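# Seat the bushing in the foam pocket on the mat

## Task

Place the bushing into the pocket cut in the foam on the mat so it matches the pocket's outline and rests on the pocket floor; nothing else may remain on the foam or the mat, and nothing may be left tipped over. A reference image named manual shows the intended result.

## Robot and tools

Robot: one arm (the yam_ultra) with a two-finger parallel gripper. Its base sits at (0, 0, +0.127) m in the scene frame, somewhat tilted (quat_wxyz +0.923, +0.377, -0.016, +0.075). Scene frame: origin on the table surface under the base, +z up, +y to the left when facing along +x. A two-camera stand is fixed to the floor next to the table. Loose objects may occasionally get a small push from outside.

Joint order, used in every command row and every per-joint list in results: shoulder (joint2), elbow (joint3), waist (joint1), wrist pitch (joint4), wrist yaw (joint5), wrist roll (joint6). Stated ranges in rad: shoulder 0.000 to 3.142, elbow 0.000 to 3.142, waist -2.618 to 3.054, wrist pitch -1.571 to 1.571, wrist yaw -1.571 to 1.571, wrist roll -2.094 to 2.094. Real ends may differ by up to 0.059 rad.

A command row is one list of 7 numbers, each in [-1, 1]: the six joint numbers in the order above, then the gripper opening. The six joint numbers are offsets, not poses: they are added to the Joint targets reported at the start of that action (or move), never to the previous row. A value of 1.0 equals 2.224 rad for shoulder, elbow and waist, and 8.485 rad for the three wrist joints; so 0 means stay. The seventh number is an absolute opening: +1 fully open (pads 0.094 m apart), -1 closed. Always resend the current opening if you want the gripper unchanged, since 0 is a half-open command.

execute_actions(actions, cameras): actions is a list of actions; each action is a list of 1 to 15 rows, one row per 1/30 s step; a short action repeats its last row until 15 steps. Repeating the same offset in a later action moves the joints further. An action is rejected if it would push a joint more than 0.059 rad beyond its range; a malformed action rejects the whole call. An empty actions list returns all camera images and the full state. cameras picks images by name (cam_head_left, cam_head_right, cam_wrist, or ["all"]).

move(target, speed, blend, opening_speed, grip_force, blocking, cameras): target is one 7-number row or a list of up to 15 rows, all offsets from the same current Joint targets. speed is rad/s for the joint travelling farthest (0.01 to 12.57, default 0.5), one value or one per target. blend (rad) rounds corners between listed targets; 0 stops at each. opening_speed sets how fast the opening changes (at least 0.2 per second on the -1..+1 scale); use it to close gently. grip_force limits finger force, 10 to 50 N per pad, and persists; lower values close slowly. blocking=false returns early while the move keeps running. The result adds a move: line: done (resting within 0.035 rad of target), off_target, moving, held, fault, plus limits=held if steps were withheld. done does not prove anything was reached or touched. Paths ignore obstacles; faster moves and targets set deeper past a contact hit and press harder.

wait(seconds 0 to 10): lets time pass holding the last command; returns early if a running move ends. stop: brakes a running move (needs some distance). zoom_image(camera, region [x0, y0, x1, y1] in pixels, at most 504 by 504) enlarges part of the latest image. show_instructions shows the reference image. read_manual gives licence texts. finished_scene(scene) ends the current scene; give its number; irreversible, and the goal must hold with the robot idle.

Results: Joint positions (rad) and Joint velocities (rad/s) in the joint order, then pad gap (m, m/s). Joint targets are the base for your next offsets. Joint torques (N m, same order, no gripper) include the arm's own weight, have offsets and noise; positive means toward larger angle; first three wrap at ±28. grip_measured uses the opening scale; on a hard part it reads slightly narrower than the part. "joint sent to its limit" means a joint was clipped at its end; "joint command not followed" means the clearance check altered targets. Action results also list joint positions at some steps. MOTOR HOT appears at 75 °C; at 90 °C a fault folds the arm and it stays idle; avoid holding loads stretched out or pushing against unreachable poses. To end a push, command targets back past the measured positions. Each step, targets can lead measured angles by at most 0.339 rad (big joints) or 2.2 rad (wrist), and targets putting the gripper over 200 mm from its current spot get scaled back.

Gripper geometry: the pinch point lies midway between the pads about 1 cm behind the fingertips; fingers point along pinch +z and close along its y.

Cameras: cam_head_left and cam_head_right (672x504, fixed on one bar, calibrations given in scene frame) and cam_wrist (672x504 fisheye, on the gripper, pose not given). Fixed cameras can be off by a couple of degrees and millimetres.

Avoid: dropping the held object or releasing it while moving, fast collisions with the table, stand or anything placed on the table, heavy pressing, knocking items over, and leaving anything off the table or stray where the task does not allow it.

Each tool is called as name([rows], argument=value, ...), one row to a line, values as JSON.

Reference images:

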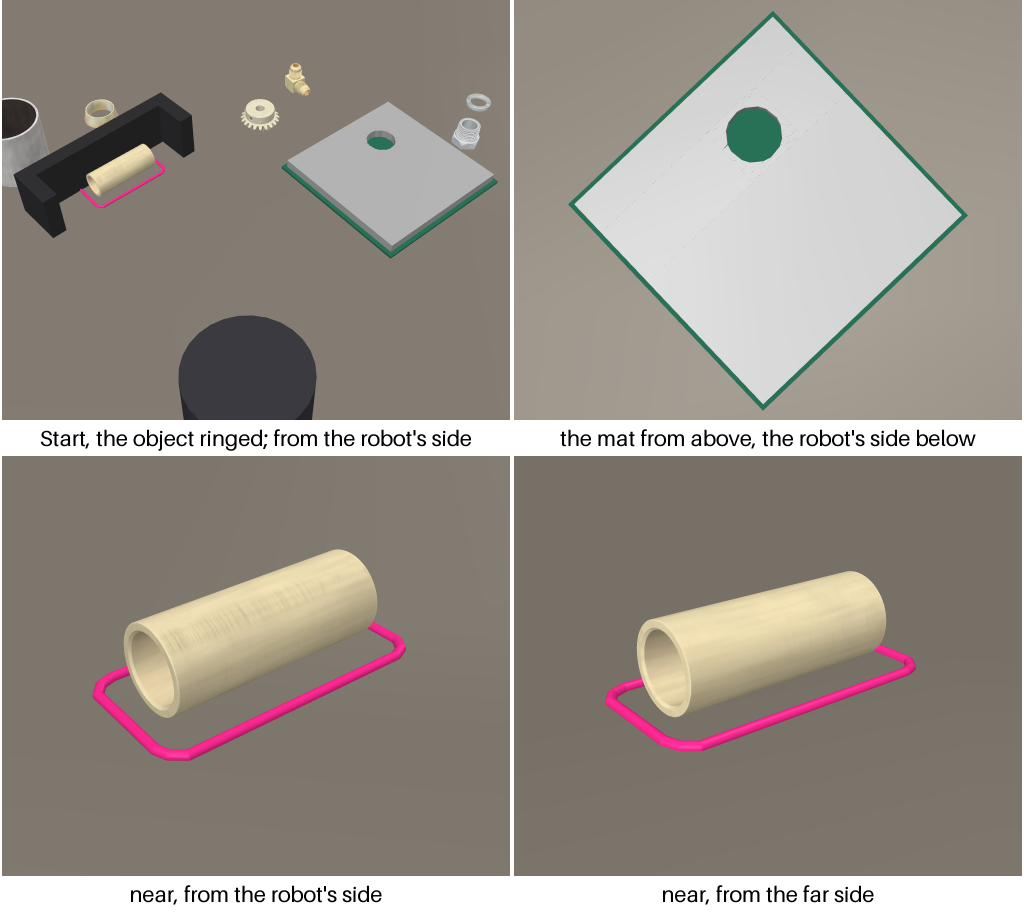

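## Session

execute_actions(actions=[])

Scene clock: 0.00 s.
grip_measured=+1.000
Joint names: [shoulder, elbow, waist, wrist pitch, wrist yaw, wrist roll]
Joint positions: [1.254 1.441 0.034 -1.193 0.02 -1.472 0.094]
Joint velocities: within noise
Joint torques (N m): no reading
Heat: 26 °C.
Joint targets: [1.248 1.449 0.044 -1.190 0.001 -1.468]
Tool commands: gripper/opening=+1.0

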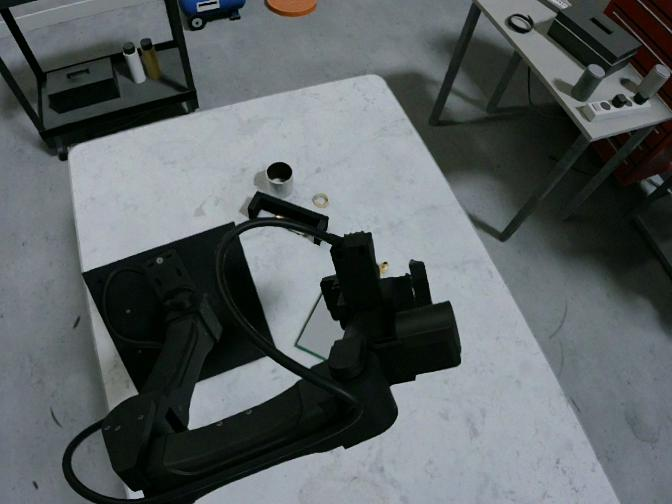

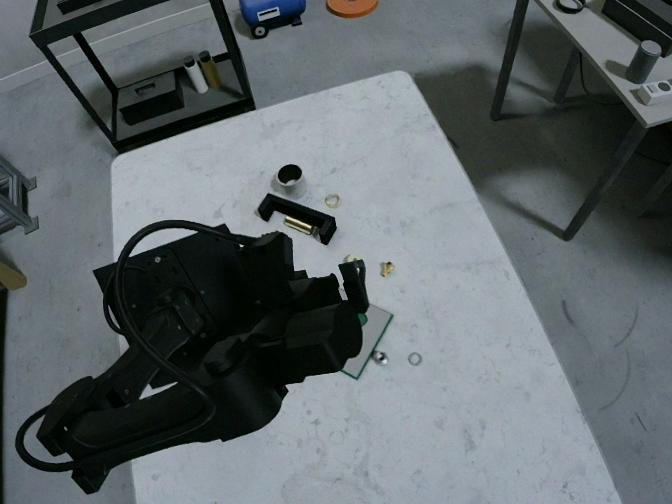

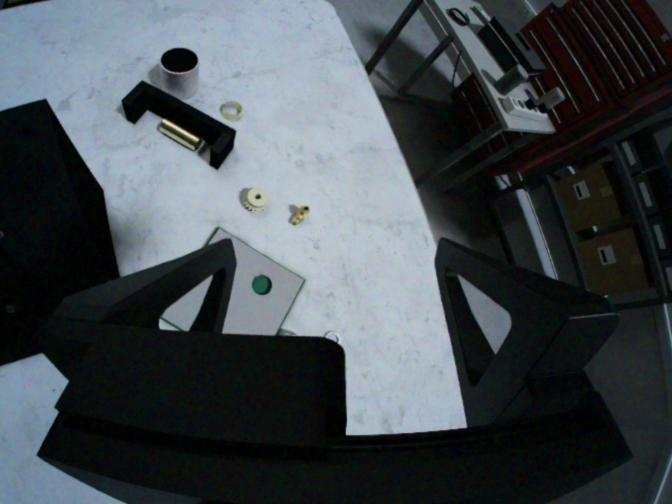

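zoom_image(camera="cam_head_right", region=[230, 140, 450, 400])

zoom_image(camera="cam_wrist", region=[100, 30, 360, 350])

zoom_image(camera="cam_head_right", region=[250, 180, 350, 255])

Scaled by 1.938 from the camera's 672x504 image, which has a finer 960x720 frame.

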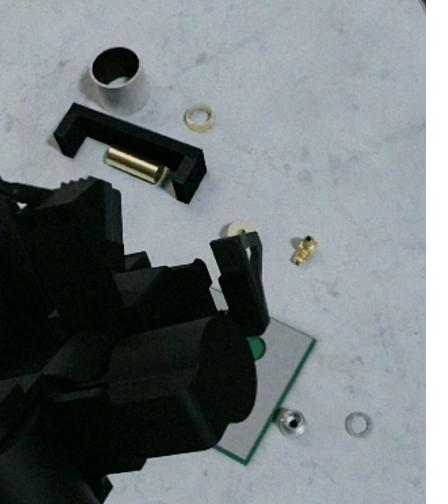

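Scaled by 1.575 from the camera's 672x504 image, which has a finer 960x720 frame.

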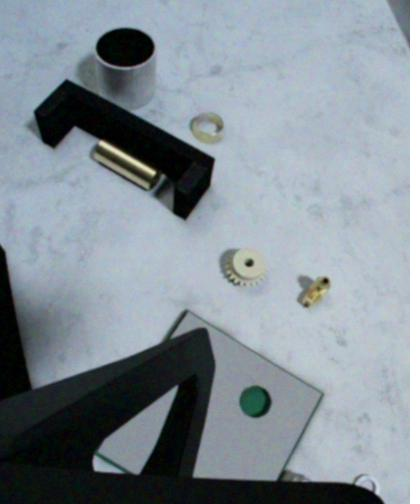

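Scaled by 5.040 from the camera's 672x504 image, which has a finer 960x720 frame.

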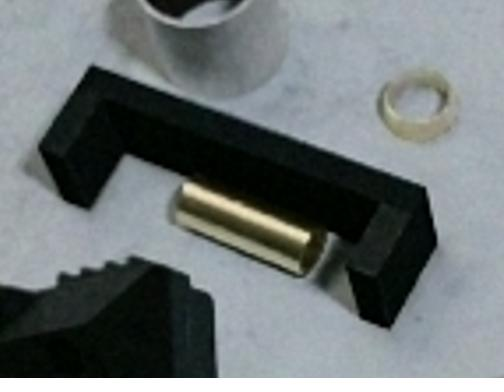

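move(target=[0.5899, -0.0265, 0.2221, 0.02935, 0.0687, 0.00165, 1.0], speed=1.0, cameras=["all"])

Scene clock: 260.50 s.
grip_measured=+1.000
Joint names: [shoulder, elbow, waist, wrist pitch, wrist yaw, wrist roll]
Joint positions: [2.566 1.389 0.517 -0.952 0.587 -1.459 0.094]
Joint torques (N m): [-8.49 4.55 6.72 0.21 -0.09 0.11]
Heat: 28 °C.
Joint targets: [2.560 1.391 0.538 -0.941 0.585 -1.454]
move: done

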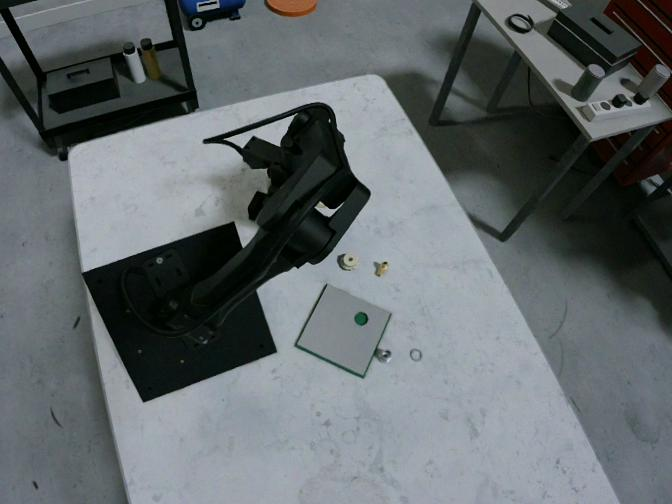

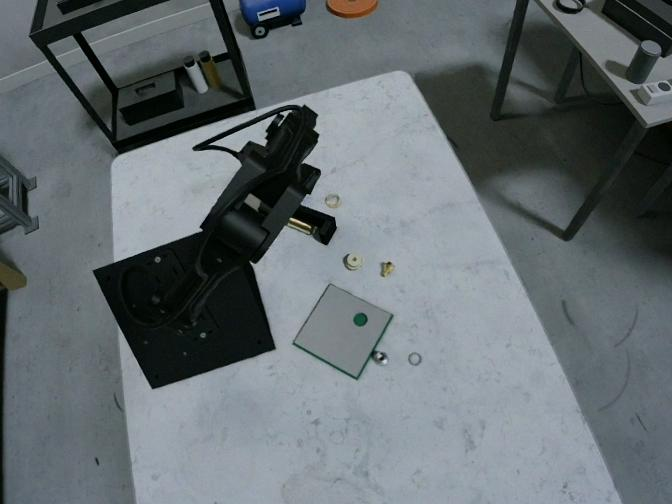

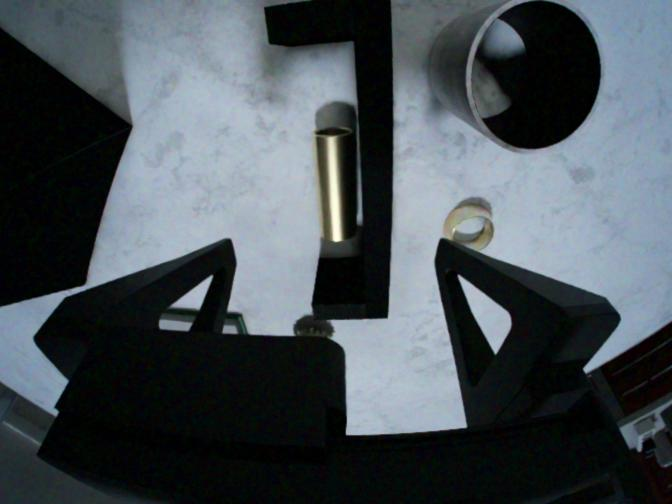

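zoom_image(camera="cam_wrist", region=[250, 0, 450, 330])

Scaled by 1.527 from the camera's 672x504 image, which has a finer 960x720 frame.

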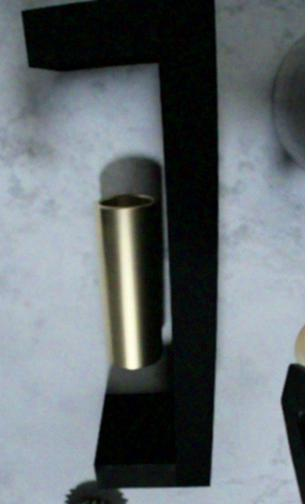

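move(target=[0.0076, -0.0333, -0.0238, 0.0179, 0.0040, -0.0140, -1.0], speed=0.6, cameras=["cam_wrist"])

Scene clock: 567.83 s.
grip_measured=-0.974
Joint names: [shoulder, elbow, waist, wrist pitch, wrist yaw, wrist roll]
Joint positions: [2.566 1.324 0.479 -0.801 0.621 -1.568 0.001]
Joint torques (N m): [-6.9 3.77 5.71 0.28 -0.03 0.02]
Heat: 28 °C.
Joint targets: [2.577 1.317 0.485 -0.789 0.618 -1.573]
move: done
Images, in order (width x height): cam_wrist 672x504.

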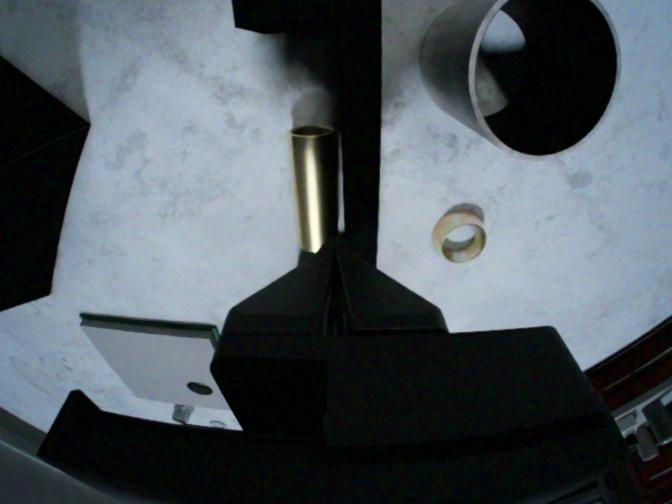

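zoom_image(camera="cam_wrist", region=[230, 90, 430, 290])

Scaled by 2.520 from the camera's 672x504 image, which has a finer 960x720 frame.

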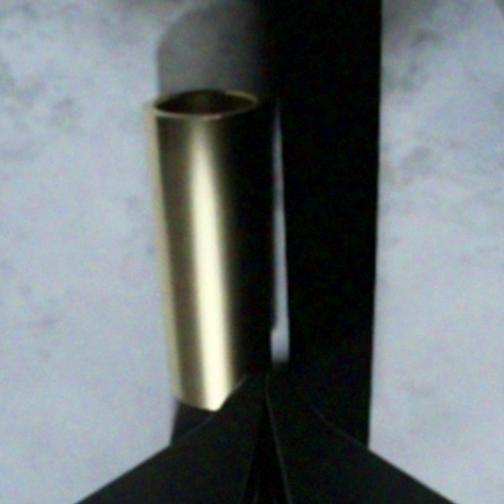

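move(target=[0.0207, -0.0171, -0.0225, 0.00966, 0.00194, -0.0038, -1.0], speed=0.4, cameras=["cam_wrist"])

Scene clock: 608.67 s.
grip_measured=-0.974
Joint names: [shoulder, elbow, waist, wrist pitch, wrist yaw, wrist roll]
Joint positions: [2.616 1.284 0.43 -0.719 0.637 -1.6 0.001]
Joint torques (N m): [-7.27 3.34 5.71 0.26 -0.04 0]
Heat: 28 °C.
Joint targets: [2.624 1.278 0.435 -0.707 0.635 -1.605]
move: done
Images, in order (width x height): cam_wrist 672x504.

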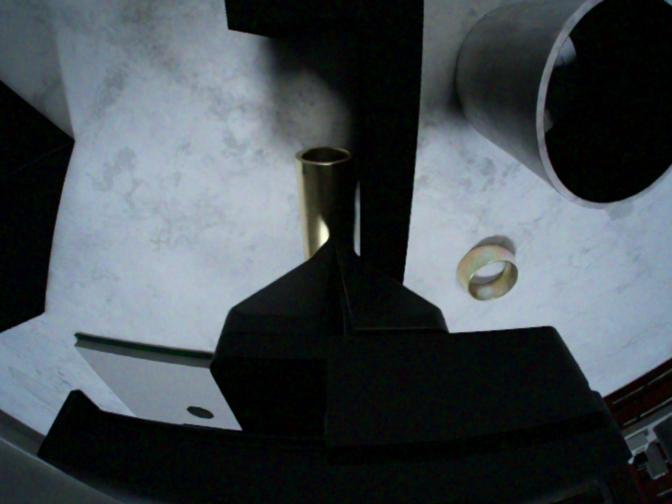

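move([
  [0.0092, -0.0091, -0.0111, 0.0067, 0.0013, -0.0031, -1.0],
  [-0.0132, -0.0459, -0.0122, 0.0107, 0.0014, -0.0029, -1.0],
  [-0.0296, -0.0297, 0.0076, -0.0012, -0.0010, 0.0027, -1.0],
], speed=[0.05, 0.06, 0.2], cameras=["cam_wrist"])

Scene clock: 629.30 s.
grip_measured=-0.974
Joint names: [shoulder, elbow, waist, wrist pitch, wrist yaw, wrist roll]
Joint positions: [2.58 1.206 0.424 -0.697 0.642 -1.587 0.001]
Joint torques (N m): [-9.68 4.3 7.12 -0.04 -0.15 0.11]
Heat: 28 °C.
Joint targets: [2.558 1.212 0.452 -0.717 0.626 -1.582]
move: done
Images, in order (width x height): cam_wrist 672x504.

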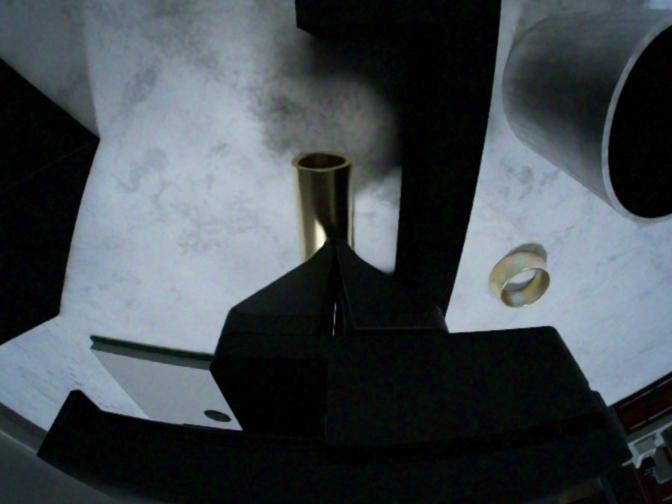

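move([
  [0.0049, -0.0229, -0.0229, 0.01155, 0.0028, -0.0068, -1.0],
  [-0.0229, -0.0688, -0.0243, 0.0165, 0.0029, -0.0065, -1.0],
  [-0.0526, -0.0396, 0.0112, -0.0050, -0.0013, 0.0035, -1.0],
], speed=[0.08, 0.07, 0.3], cameras=["cam_wrist"])

Scene clock: 669.63 s.
grip_measured=-0.974
Joint names: [shoulder, elbow, waist, wrist pitch, wrist yaw, wrist roll]
Joint positions: [2.467 1.105 0.451 -0.74 0.631 -1.558 0.001]
Joint torques (N m): [-9.26 5.45 6.65 -0.09 -0.16 0.1]
Heat: 29 °C.
Joint targets: [2.441 1.124 0.477 -0.759 0.615 -1.553]
move: done
Images, in order (width x height): cam_wrist 672x504.

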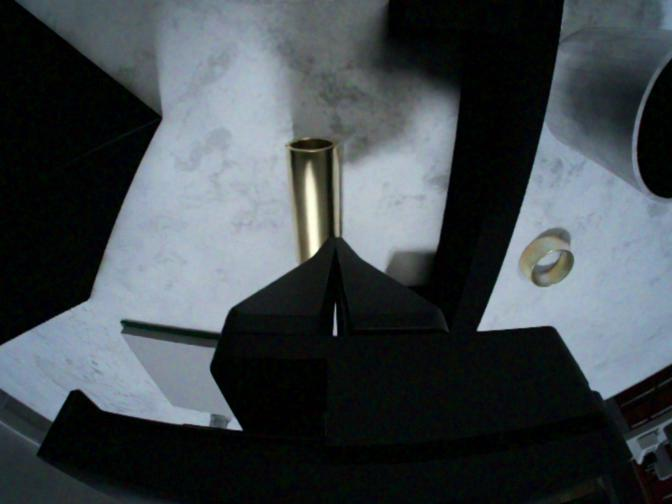

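move(target=[-0.0609, 0.0567, -0.1549, -0.02363, -0.0425, 0.3302, -0.06], speed=1.2, cameras=["all"])

Scene clock: 779.03 s.
grip_measured=-0.062
Joint names: [shoulder, elbow, waist, wrist pitch, wrist yaw, wrist roll]
Joint positions: [2.334 1.231 0.128 -0.942 0.263 1.243 0.044]
Joint torques (N m): [-9.36 4.97 5.91 -0.3 -0.32 0.1]
Heat: 29 °C.
Joint targets: [2.305 1.251 0.132 -0.960 0.255 1.249]
move: done

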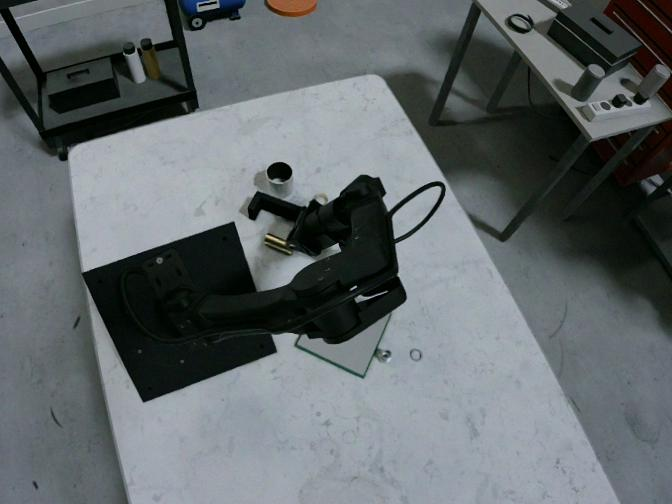

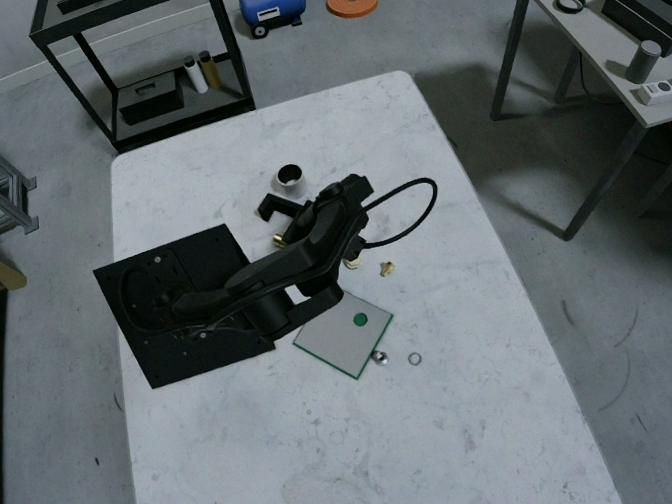

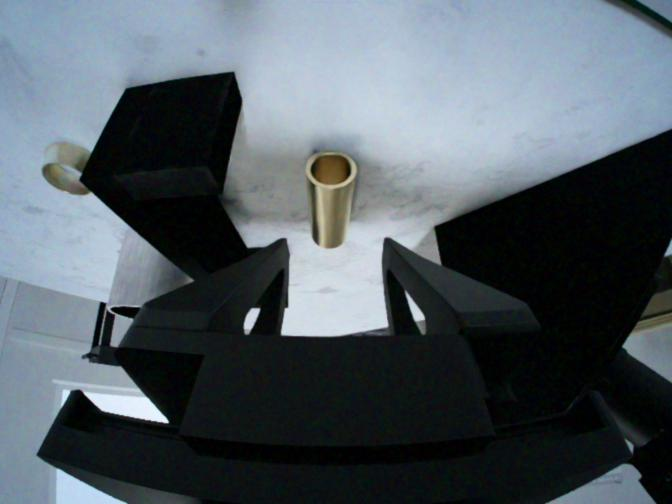

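move(target=[0.0616, -0.0614, -0.0246, 0.03223, 0.0027, -0.0060, -0.06], speed=0.3, cameras=["cam_wrist", "cam_head_left"])

Scene clock: 820.20 s.
grip_measured=-0.062
Joint names: [shoulder, elbow, waist, wrist pitch, wrist yaw, wrist roll]
Joint positions: [2.435 1.119 0.075 -0.7 0.273 1.203 0.044]
Joint torques (N m): [-6.12 2 5.75 -0.05 -0.22 -0.04]
Heat: 29 °C.
Joint targets: [2.442 1.114 0.078 -0.686 0.278 1.198]
move: done
Images, in order (width x height): cam_head_left 672x504, cam_wrist 672x504.

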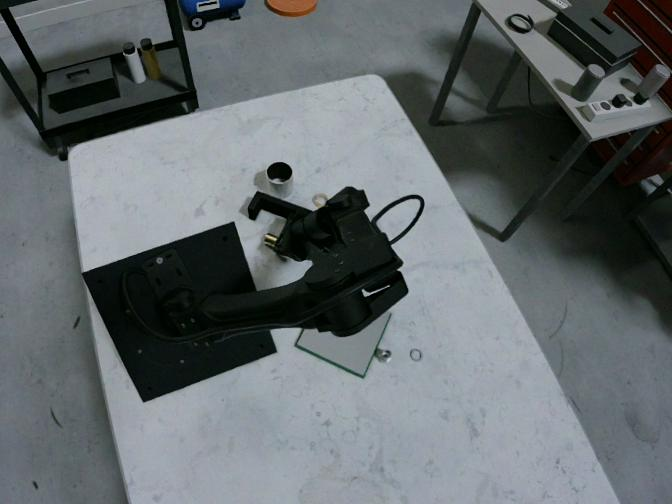

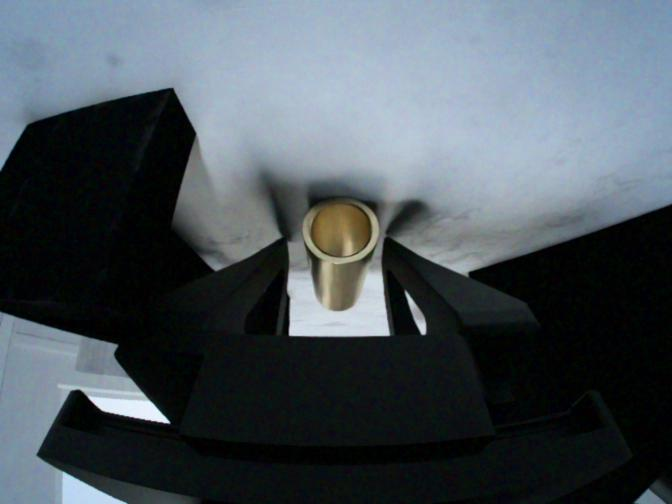

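move(target=[0, 0, 0, 0, 0, 0, -0.62], opening_speed=0.6, cameras=["cam_wrist"])

Scene clock: 834.37 s.
grip_measured=-0.440
Joint names: [shoulder, elbow, waist, wrist pitch, wrist yaw, wrist roll]
Joint positions: [2.435 1.119 0.075 -0.699 0.273 1.203 0.026]
Joint torques (N m): [-6.17 1.94 5.68 -0.03 -0.21 0.01]
Heat: 29 °C.
Joint targets: [2.442 1.114 0.078 -0.687 0.278 1.198]
move: done
Images, in order (width x height): cam_wrist 672x504.

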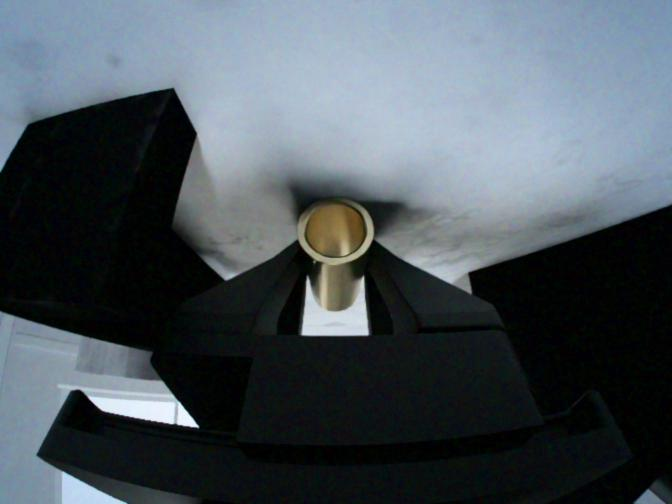

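move([
  [-0.0568, 0.0612, 0.0223, -0.0321, -0.0028, 0.0060, -0.62],
  [-0.2887, -0.0288, -0.1520, -0.0078, -0.0403, -0.1530, -0.62],
  [-0.4156, -0.1799, -0.3239, 0.0602, -0.0778, -0.3111, -0.62],
], speed=[0.3, 0.9, 0.8], blend=[0.05, 0.15, 0], cameras=["all"])

Scene clock: 914.93 s.
grip_measured=-0.440
Joint names: [shoulder, elbow, waist, wrist pitch, wrist yaw, wrist roll]
Joint positions: [1.546 0.721 -0.648 -0.191 -0.34 -1.436 0.026]
Joint torques (N m): [-8.43 2.03 3.36 0.37 -0.79 -0.03]
Heat: 29 °C.
Joint targets: [1.518 0.714 -0.643 -0.176 -0.382 -1.442]
move: off_target; the wrist yaw is farthest, 0.042 rad from its target

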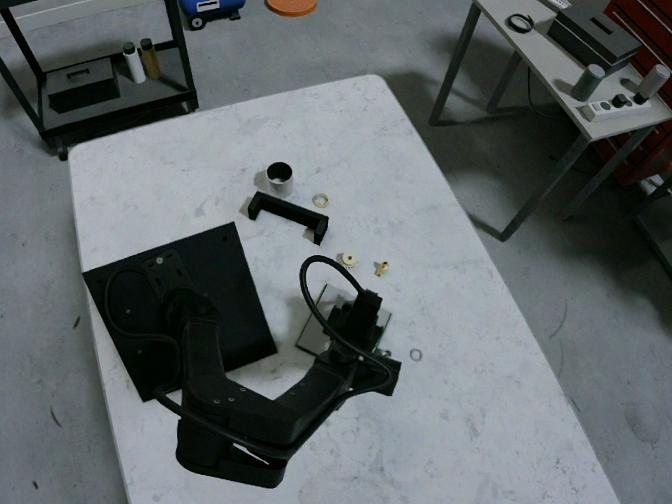

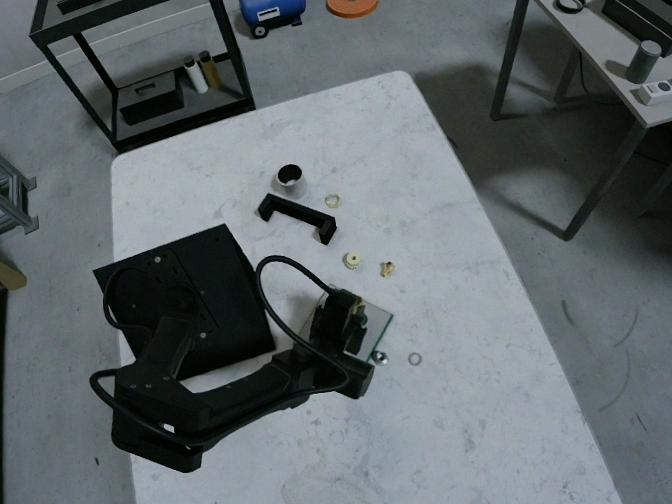

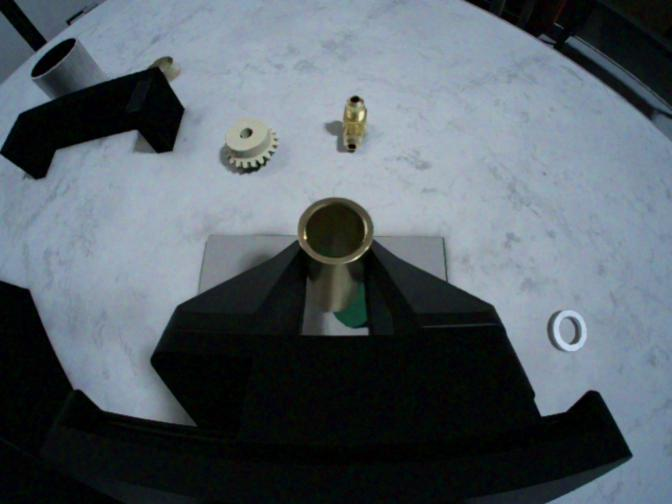

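zoom_image(camera="cam_wrist", region=[256, 180, 426, 350])

Scaled by 2.965 from the camera's 672x504 image, which has a finer 960x720 frame.

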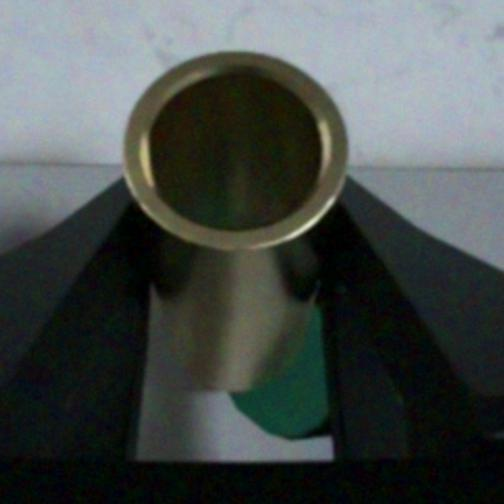

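move(target=[-0.0072, 0.0065, -0.0153, -0.0002, -0.0075, -0.0050, -0.62], speed=0.2, cameras=["cam_wrist"])

zoom_image(camera="cam_wrist", region=[256, 180, 426, 350])

Scene clock: 973.23 s.
grip_measured=-0.440
Joint names: [shoulder, elbow, waist, wrist pitch, wrist yaw, wrist roll]
Joint positions: [1.53 0.721 -0.68 -0.191 -0.403 -1.478 0.026]
Joint torques (N m): [-8.61 3.25 3.28 0.36 -0.82 -0.03]
Heat: 28 °C.
Joint targets: [1.502 0.728 -0.677 -0.177 -0.446 -1.484]
move: off_target; the wrist yaw is farthest, 0.043 rad from its target
Images, in order (width x height): cam_wrist 672x504.

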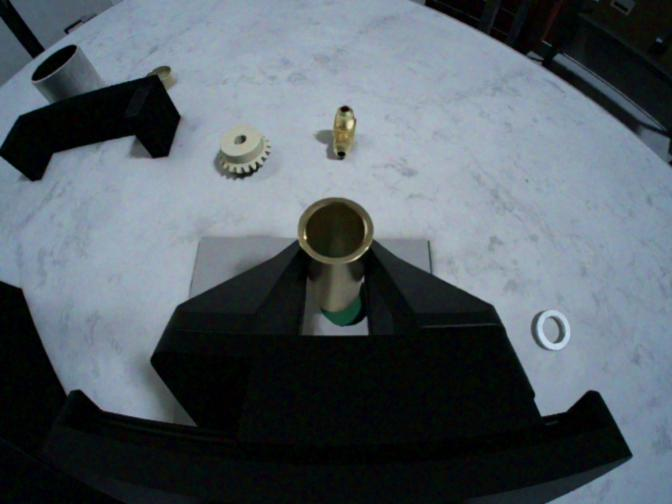

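Scaled by 2.965 from the camera's 672x504 image, which has a finer 960x720 frame.

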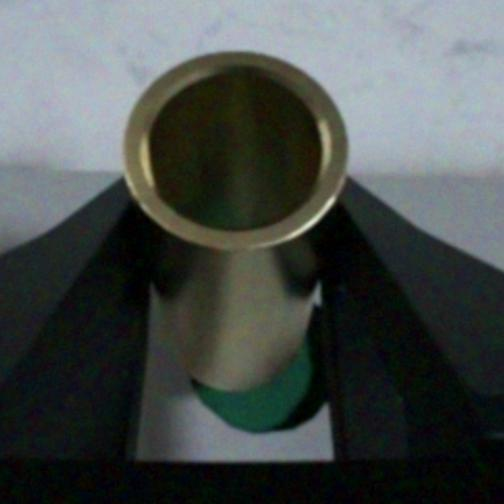

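move(target=[0.0290, 0.0117, -0.0171, 0.0007, -0.0024, -0.0039, -0.62], speed=0.1, cameras=["cam_wrist"])

zoom_image(camera="cam_wrist", region=[256, 180, 426, 350])

Scene clock: 1042.33 s.
grip_measured=-0.440
Joint names: [shoulder, elbow, waist, wrist pitch, wrist yaw, wrist roll]
Joint positions: [1.558 0.736 -0.719 -0.184 -0.423 -1.511 0.026]
Joint torques (N m): [-5.46 4.12 3.25 0.32 -0.83 -0.02]
Heat: 28 °C.
Joint targets: [1.566 0.754 -0.715 -0.171 -0.467 -1.517]
move: off_target; the wrist yaw is farthest, 0.044 rad from its target
Images, in order (width x height): cam_wrist 672x504.

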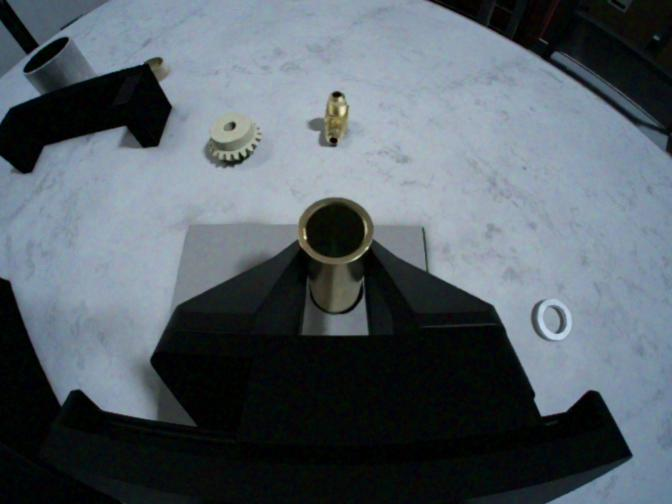

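Scaled by 2.965 from the camera's 672x504 image, which has a finer 960x720 frame.

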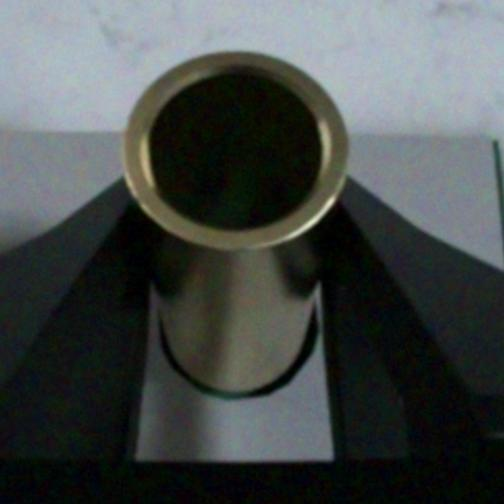

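move([
  [0.0064, 0.0015, -0.0012, 0.0010, -0.0003, -0.0005, -0.62],
  [0.0219, 0.0025, -0.0107, 0.00385, -0.0016, -0.0028, -0.62],
], speed=[0.04, 0.04], blend=[0.003, 0], cameras=["cam_wrist"])

zoom_image(camera="cam_wrist", region=[256, 180, 426, 350])

Scene clock: 1082.60 s.
grip_measured=-0.440
Joint names: [shoulder, elbow, waist, wrist pitch, wrist yaw, wrist roll]
Joint positions: [1.606 0.743 -0.742 -0.152 -0.437 -1.535 0.026]
Joint torques (N m): [-5.57 3.89 3.32 0.33 -0.81 -0.03]
Heat: 28 °C.
Joint targets: [1.615 0.760 -0.739 -0.139 -0.480 -1.541]
move: off_target; the wrist yaw is farthest, 0.044 rad from its target
Images, in order (width x height): cam_wrist 672x504.

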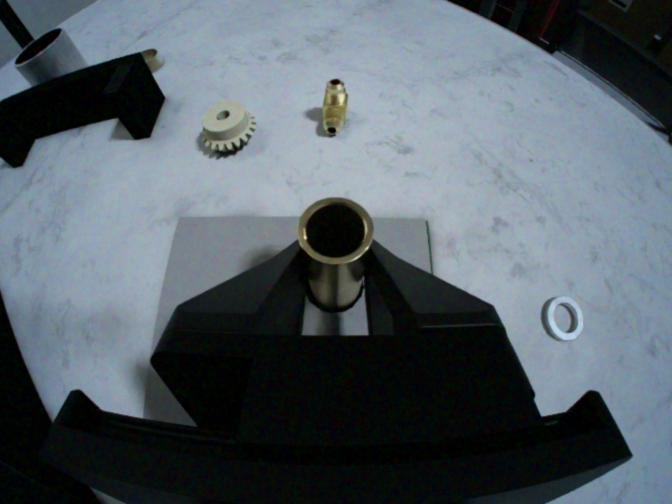

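Scaled by 2.965 from the camera's 672x504 image, which has a finer 960x720 frame.

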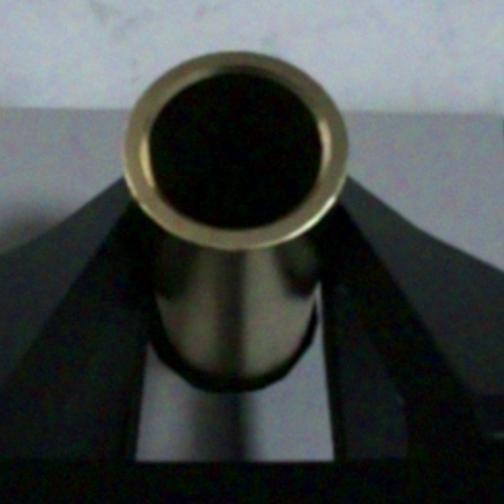

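move(target=[0.0062, 0.0004, -0.0038, 0.00114, -0.0005, -0.0009, -0.62], speed=0.03, cameras=["cam_wrist"])

zoom_image(camera="cam_wrist", region=[256, 180, 426, 350])

Scene clock: 1092.80 s.
grip_measured=-0.440
Joint names: [shoulder, elbow, waist, wrist pitch, wrist yaw, wrist roll]
Joint positions: [1.618 0.743 -0.749 -0.143 -0.444 -1.543 0.026]
Joint torques (N m): [-5.46 3.78 3.26 0.32 -0.81 -0.03]
Heat: 28 °C.
Joint targets: [1.629 0.761 -0.747 -0.129 -0.484 -1.549]
move: off_target; the wrist yaw is farthest, 0.040 rad from its target
Images, in order (width x height): cam_wrist 672x504.

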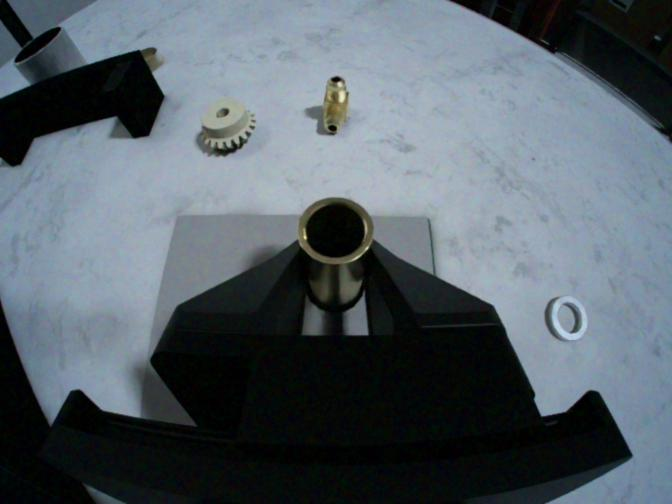

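Scaled by 2.965 from the camera's 672x504 image, which has a finer 960x720 frame.

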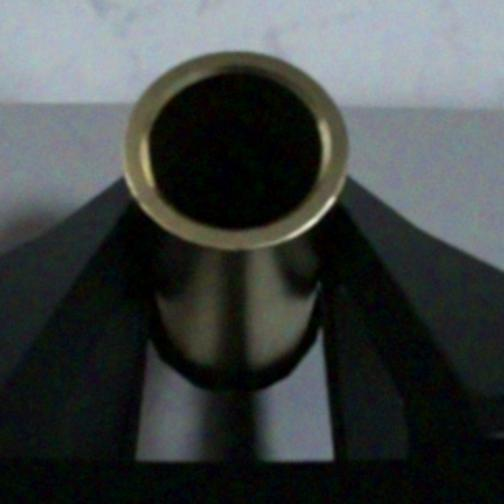

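move(target=[0.0062, 0.0004, -0.0038, 0.00114, -0.0005, -0.0009, -0.62], speed=0.03, cameras=["cam_wrist"])

zoom_image(camera="cam_wrist", region=[256, 180, 426, 350])

Scene clock: 1099.80 s.
grip_measured=-0.440
Joint names: [shoulder, elbow, waist, wrist pitch, wrist yaw, wrist roll]
Joint positions: [1.629 0.746 -0.756 -0.137 -0.463 -1.55 0.026]
Joint torques (N m): [-5.26 3.55 3.12 0.34 -0.7 0]
Heat: 28 °C.
Joint targets: [1.643 0.762 -0.756 -0.119 -0.488 -1.556]
move: done
Images, in order (width x height): cam_wrist 672x504.

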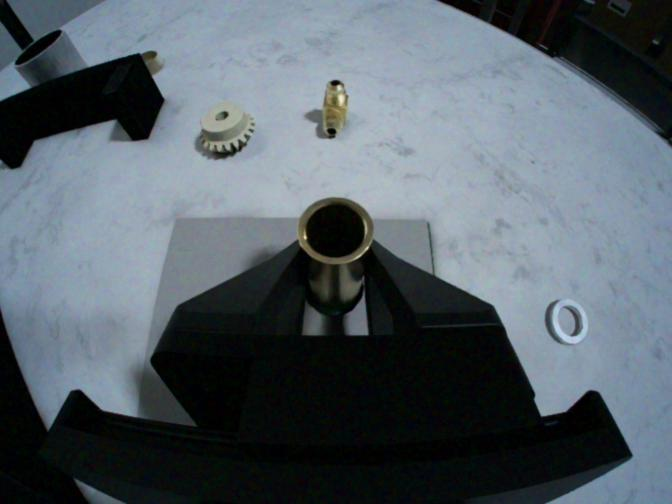

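Scaled by 2.965 from the camera's 672x504 image, which has a finer 960x720 frame.

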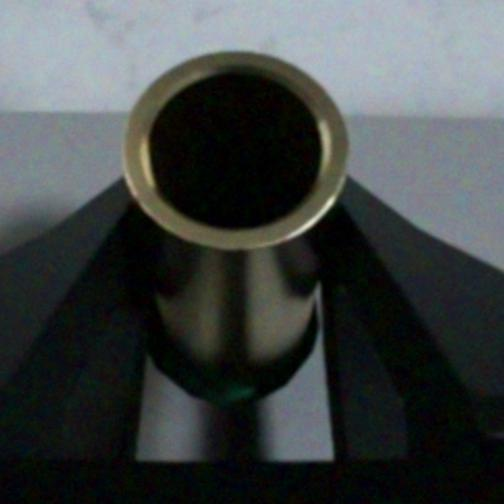

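move([
  [0, 0, 0, 0, 0, 0, -0.12],
  [-0.1169, 0.0220, -0.0647, -0.0443, -0.0061, -0.0163, -0.12],
], speed=[0.3, 0.3], opening_speed=0.5, cameras=["all"])

Scene clock: 1125.90 s.
grip_measured=-0.122
Joint names: [shoulder, elbow, waist, wrist pitch, wrist yaw, wrist roll]
Joint positions: [1.407 0.794 -0.899 -0.474 -0.513 -1.689 0.041]
Joint torques (N m): [-8.61 4.37 2.21 -0.2 -0.66 0]
Heat: 28 °C.
Joint targets: [1.383 0.811 -0.900 -0.495 -0.540 -1.694]
move: done

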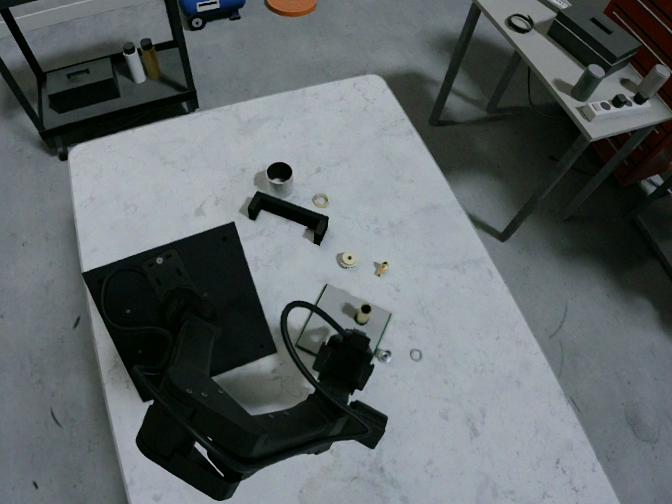

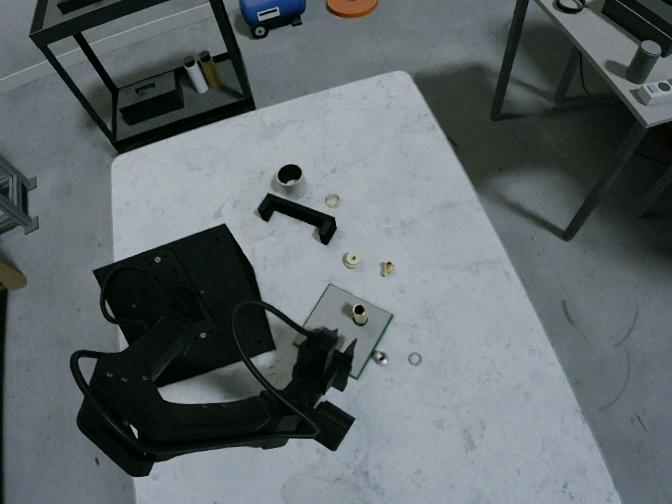

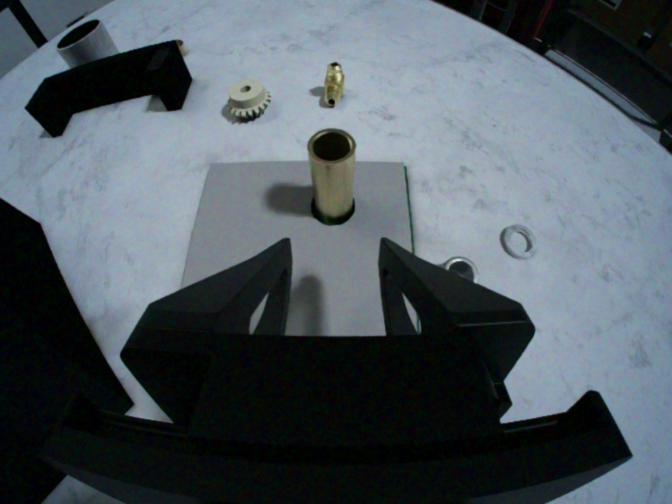

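zoom_image(camera="cam_wrist", region=[260, 110, 410, 260])

Scaled by 3.360 from the camera's 672x504 image, which has a finer 960x720 frame.

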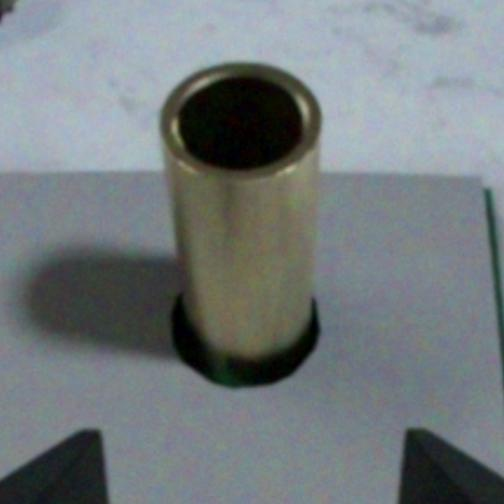

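finished_scene(scene=1)

The scene is finished: the task was done.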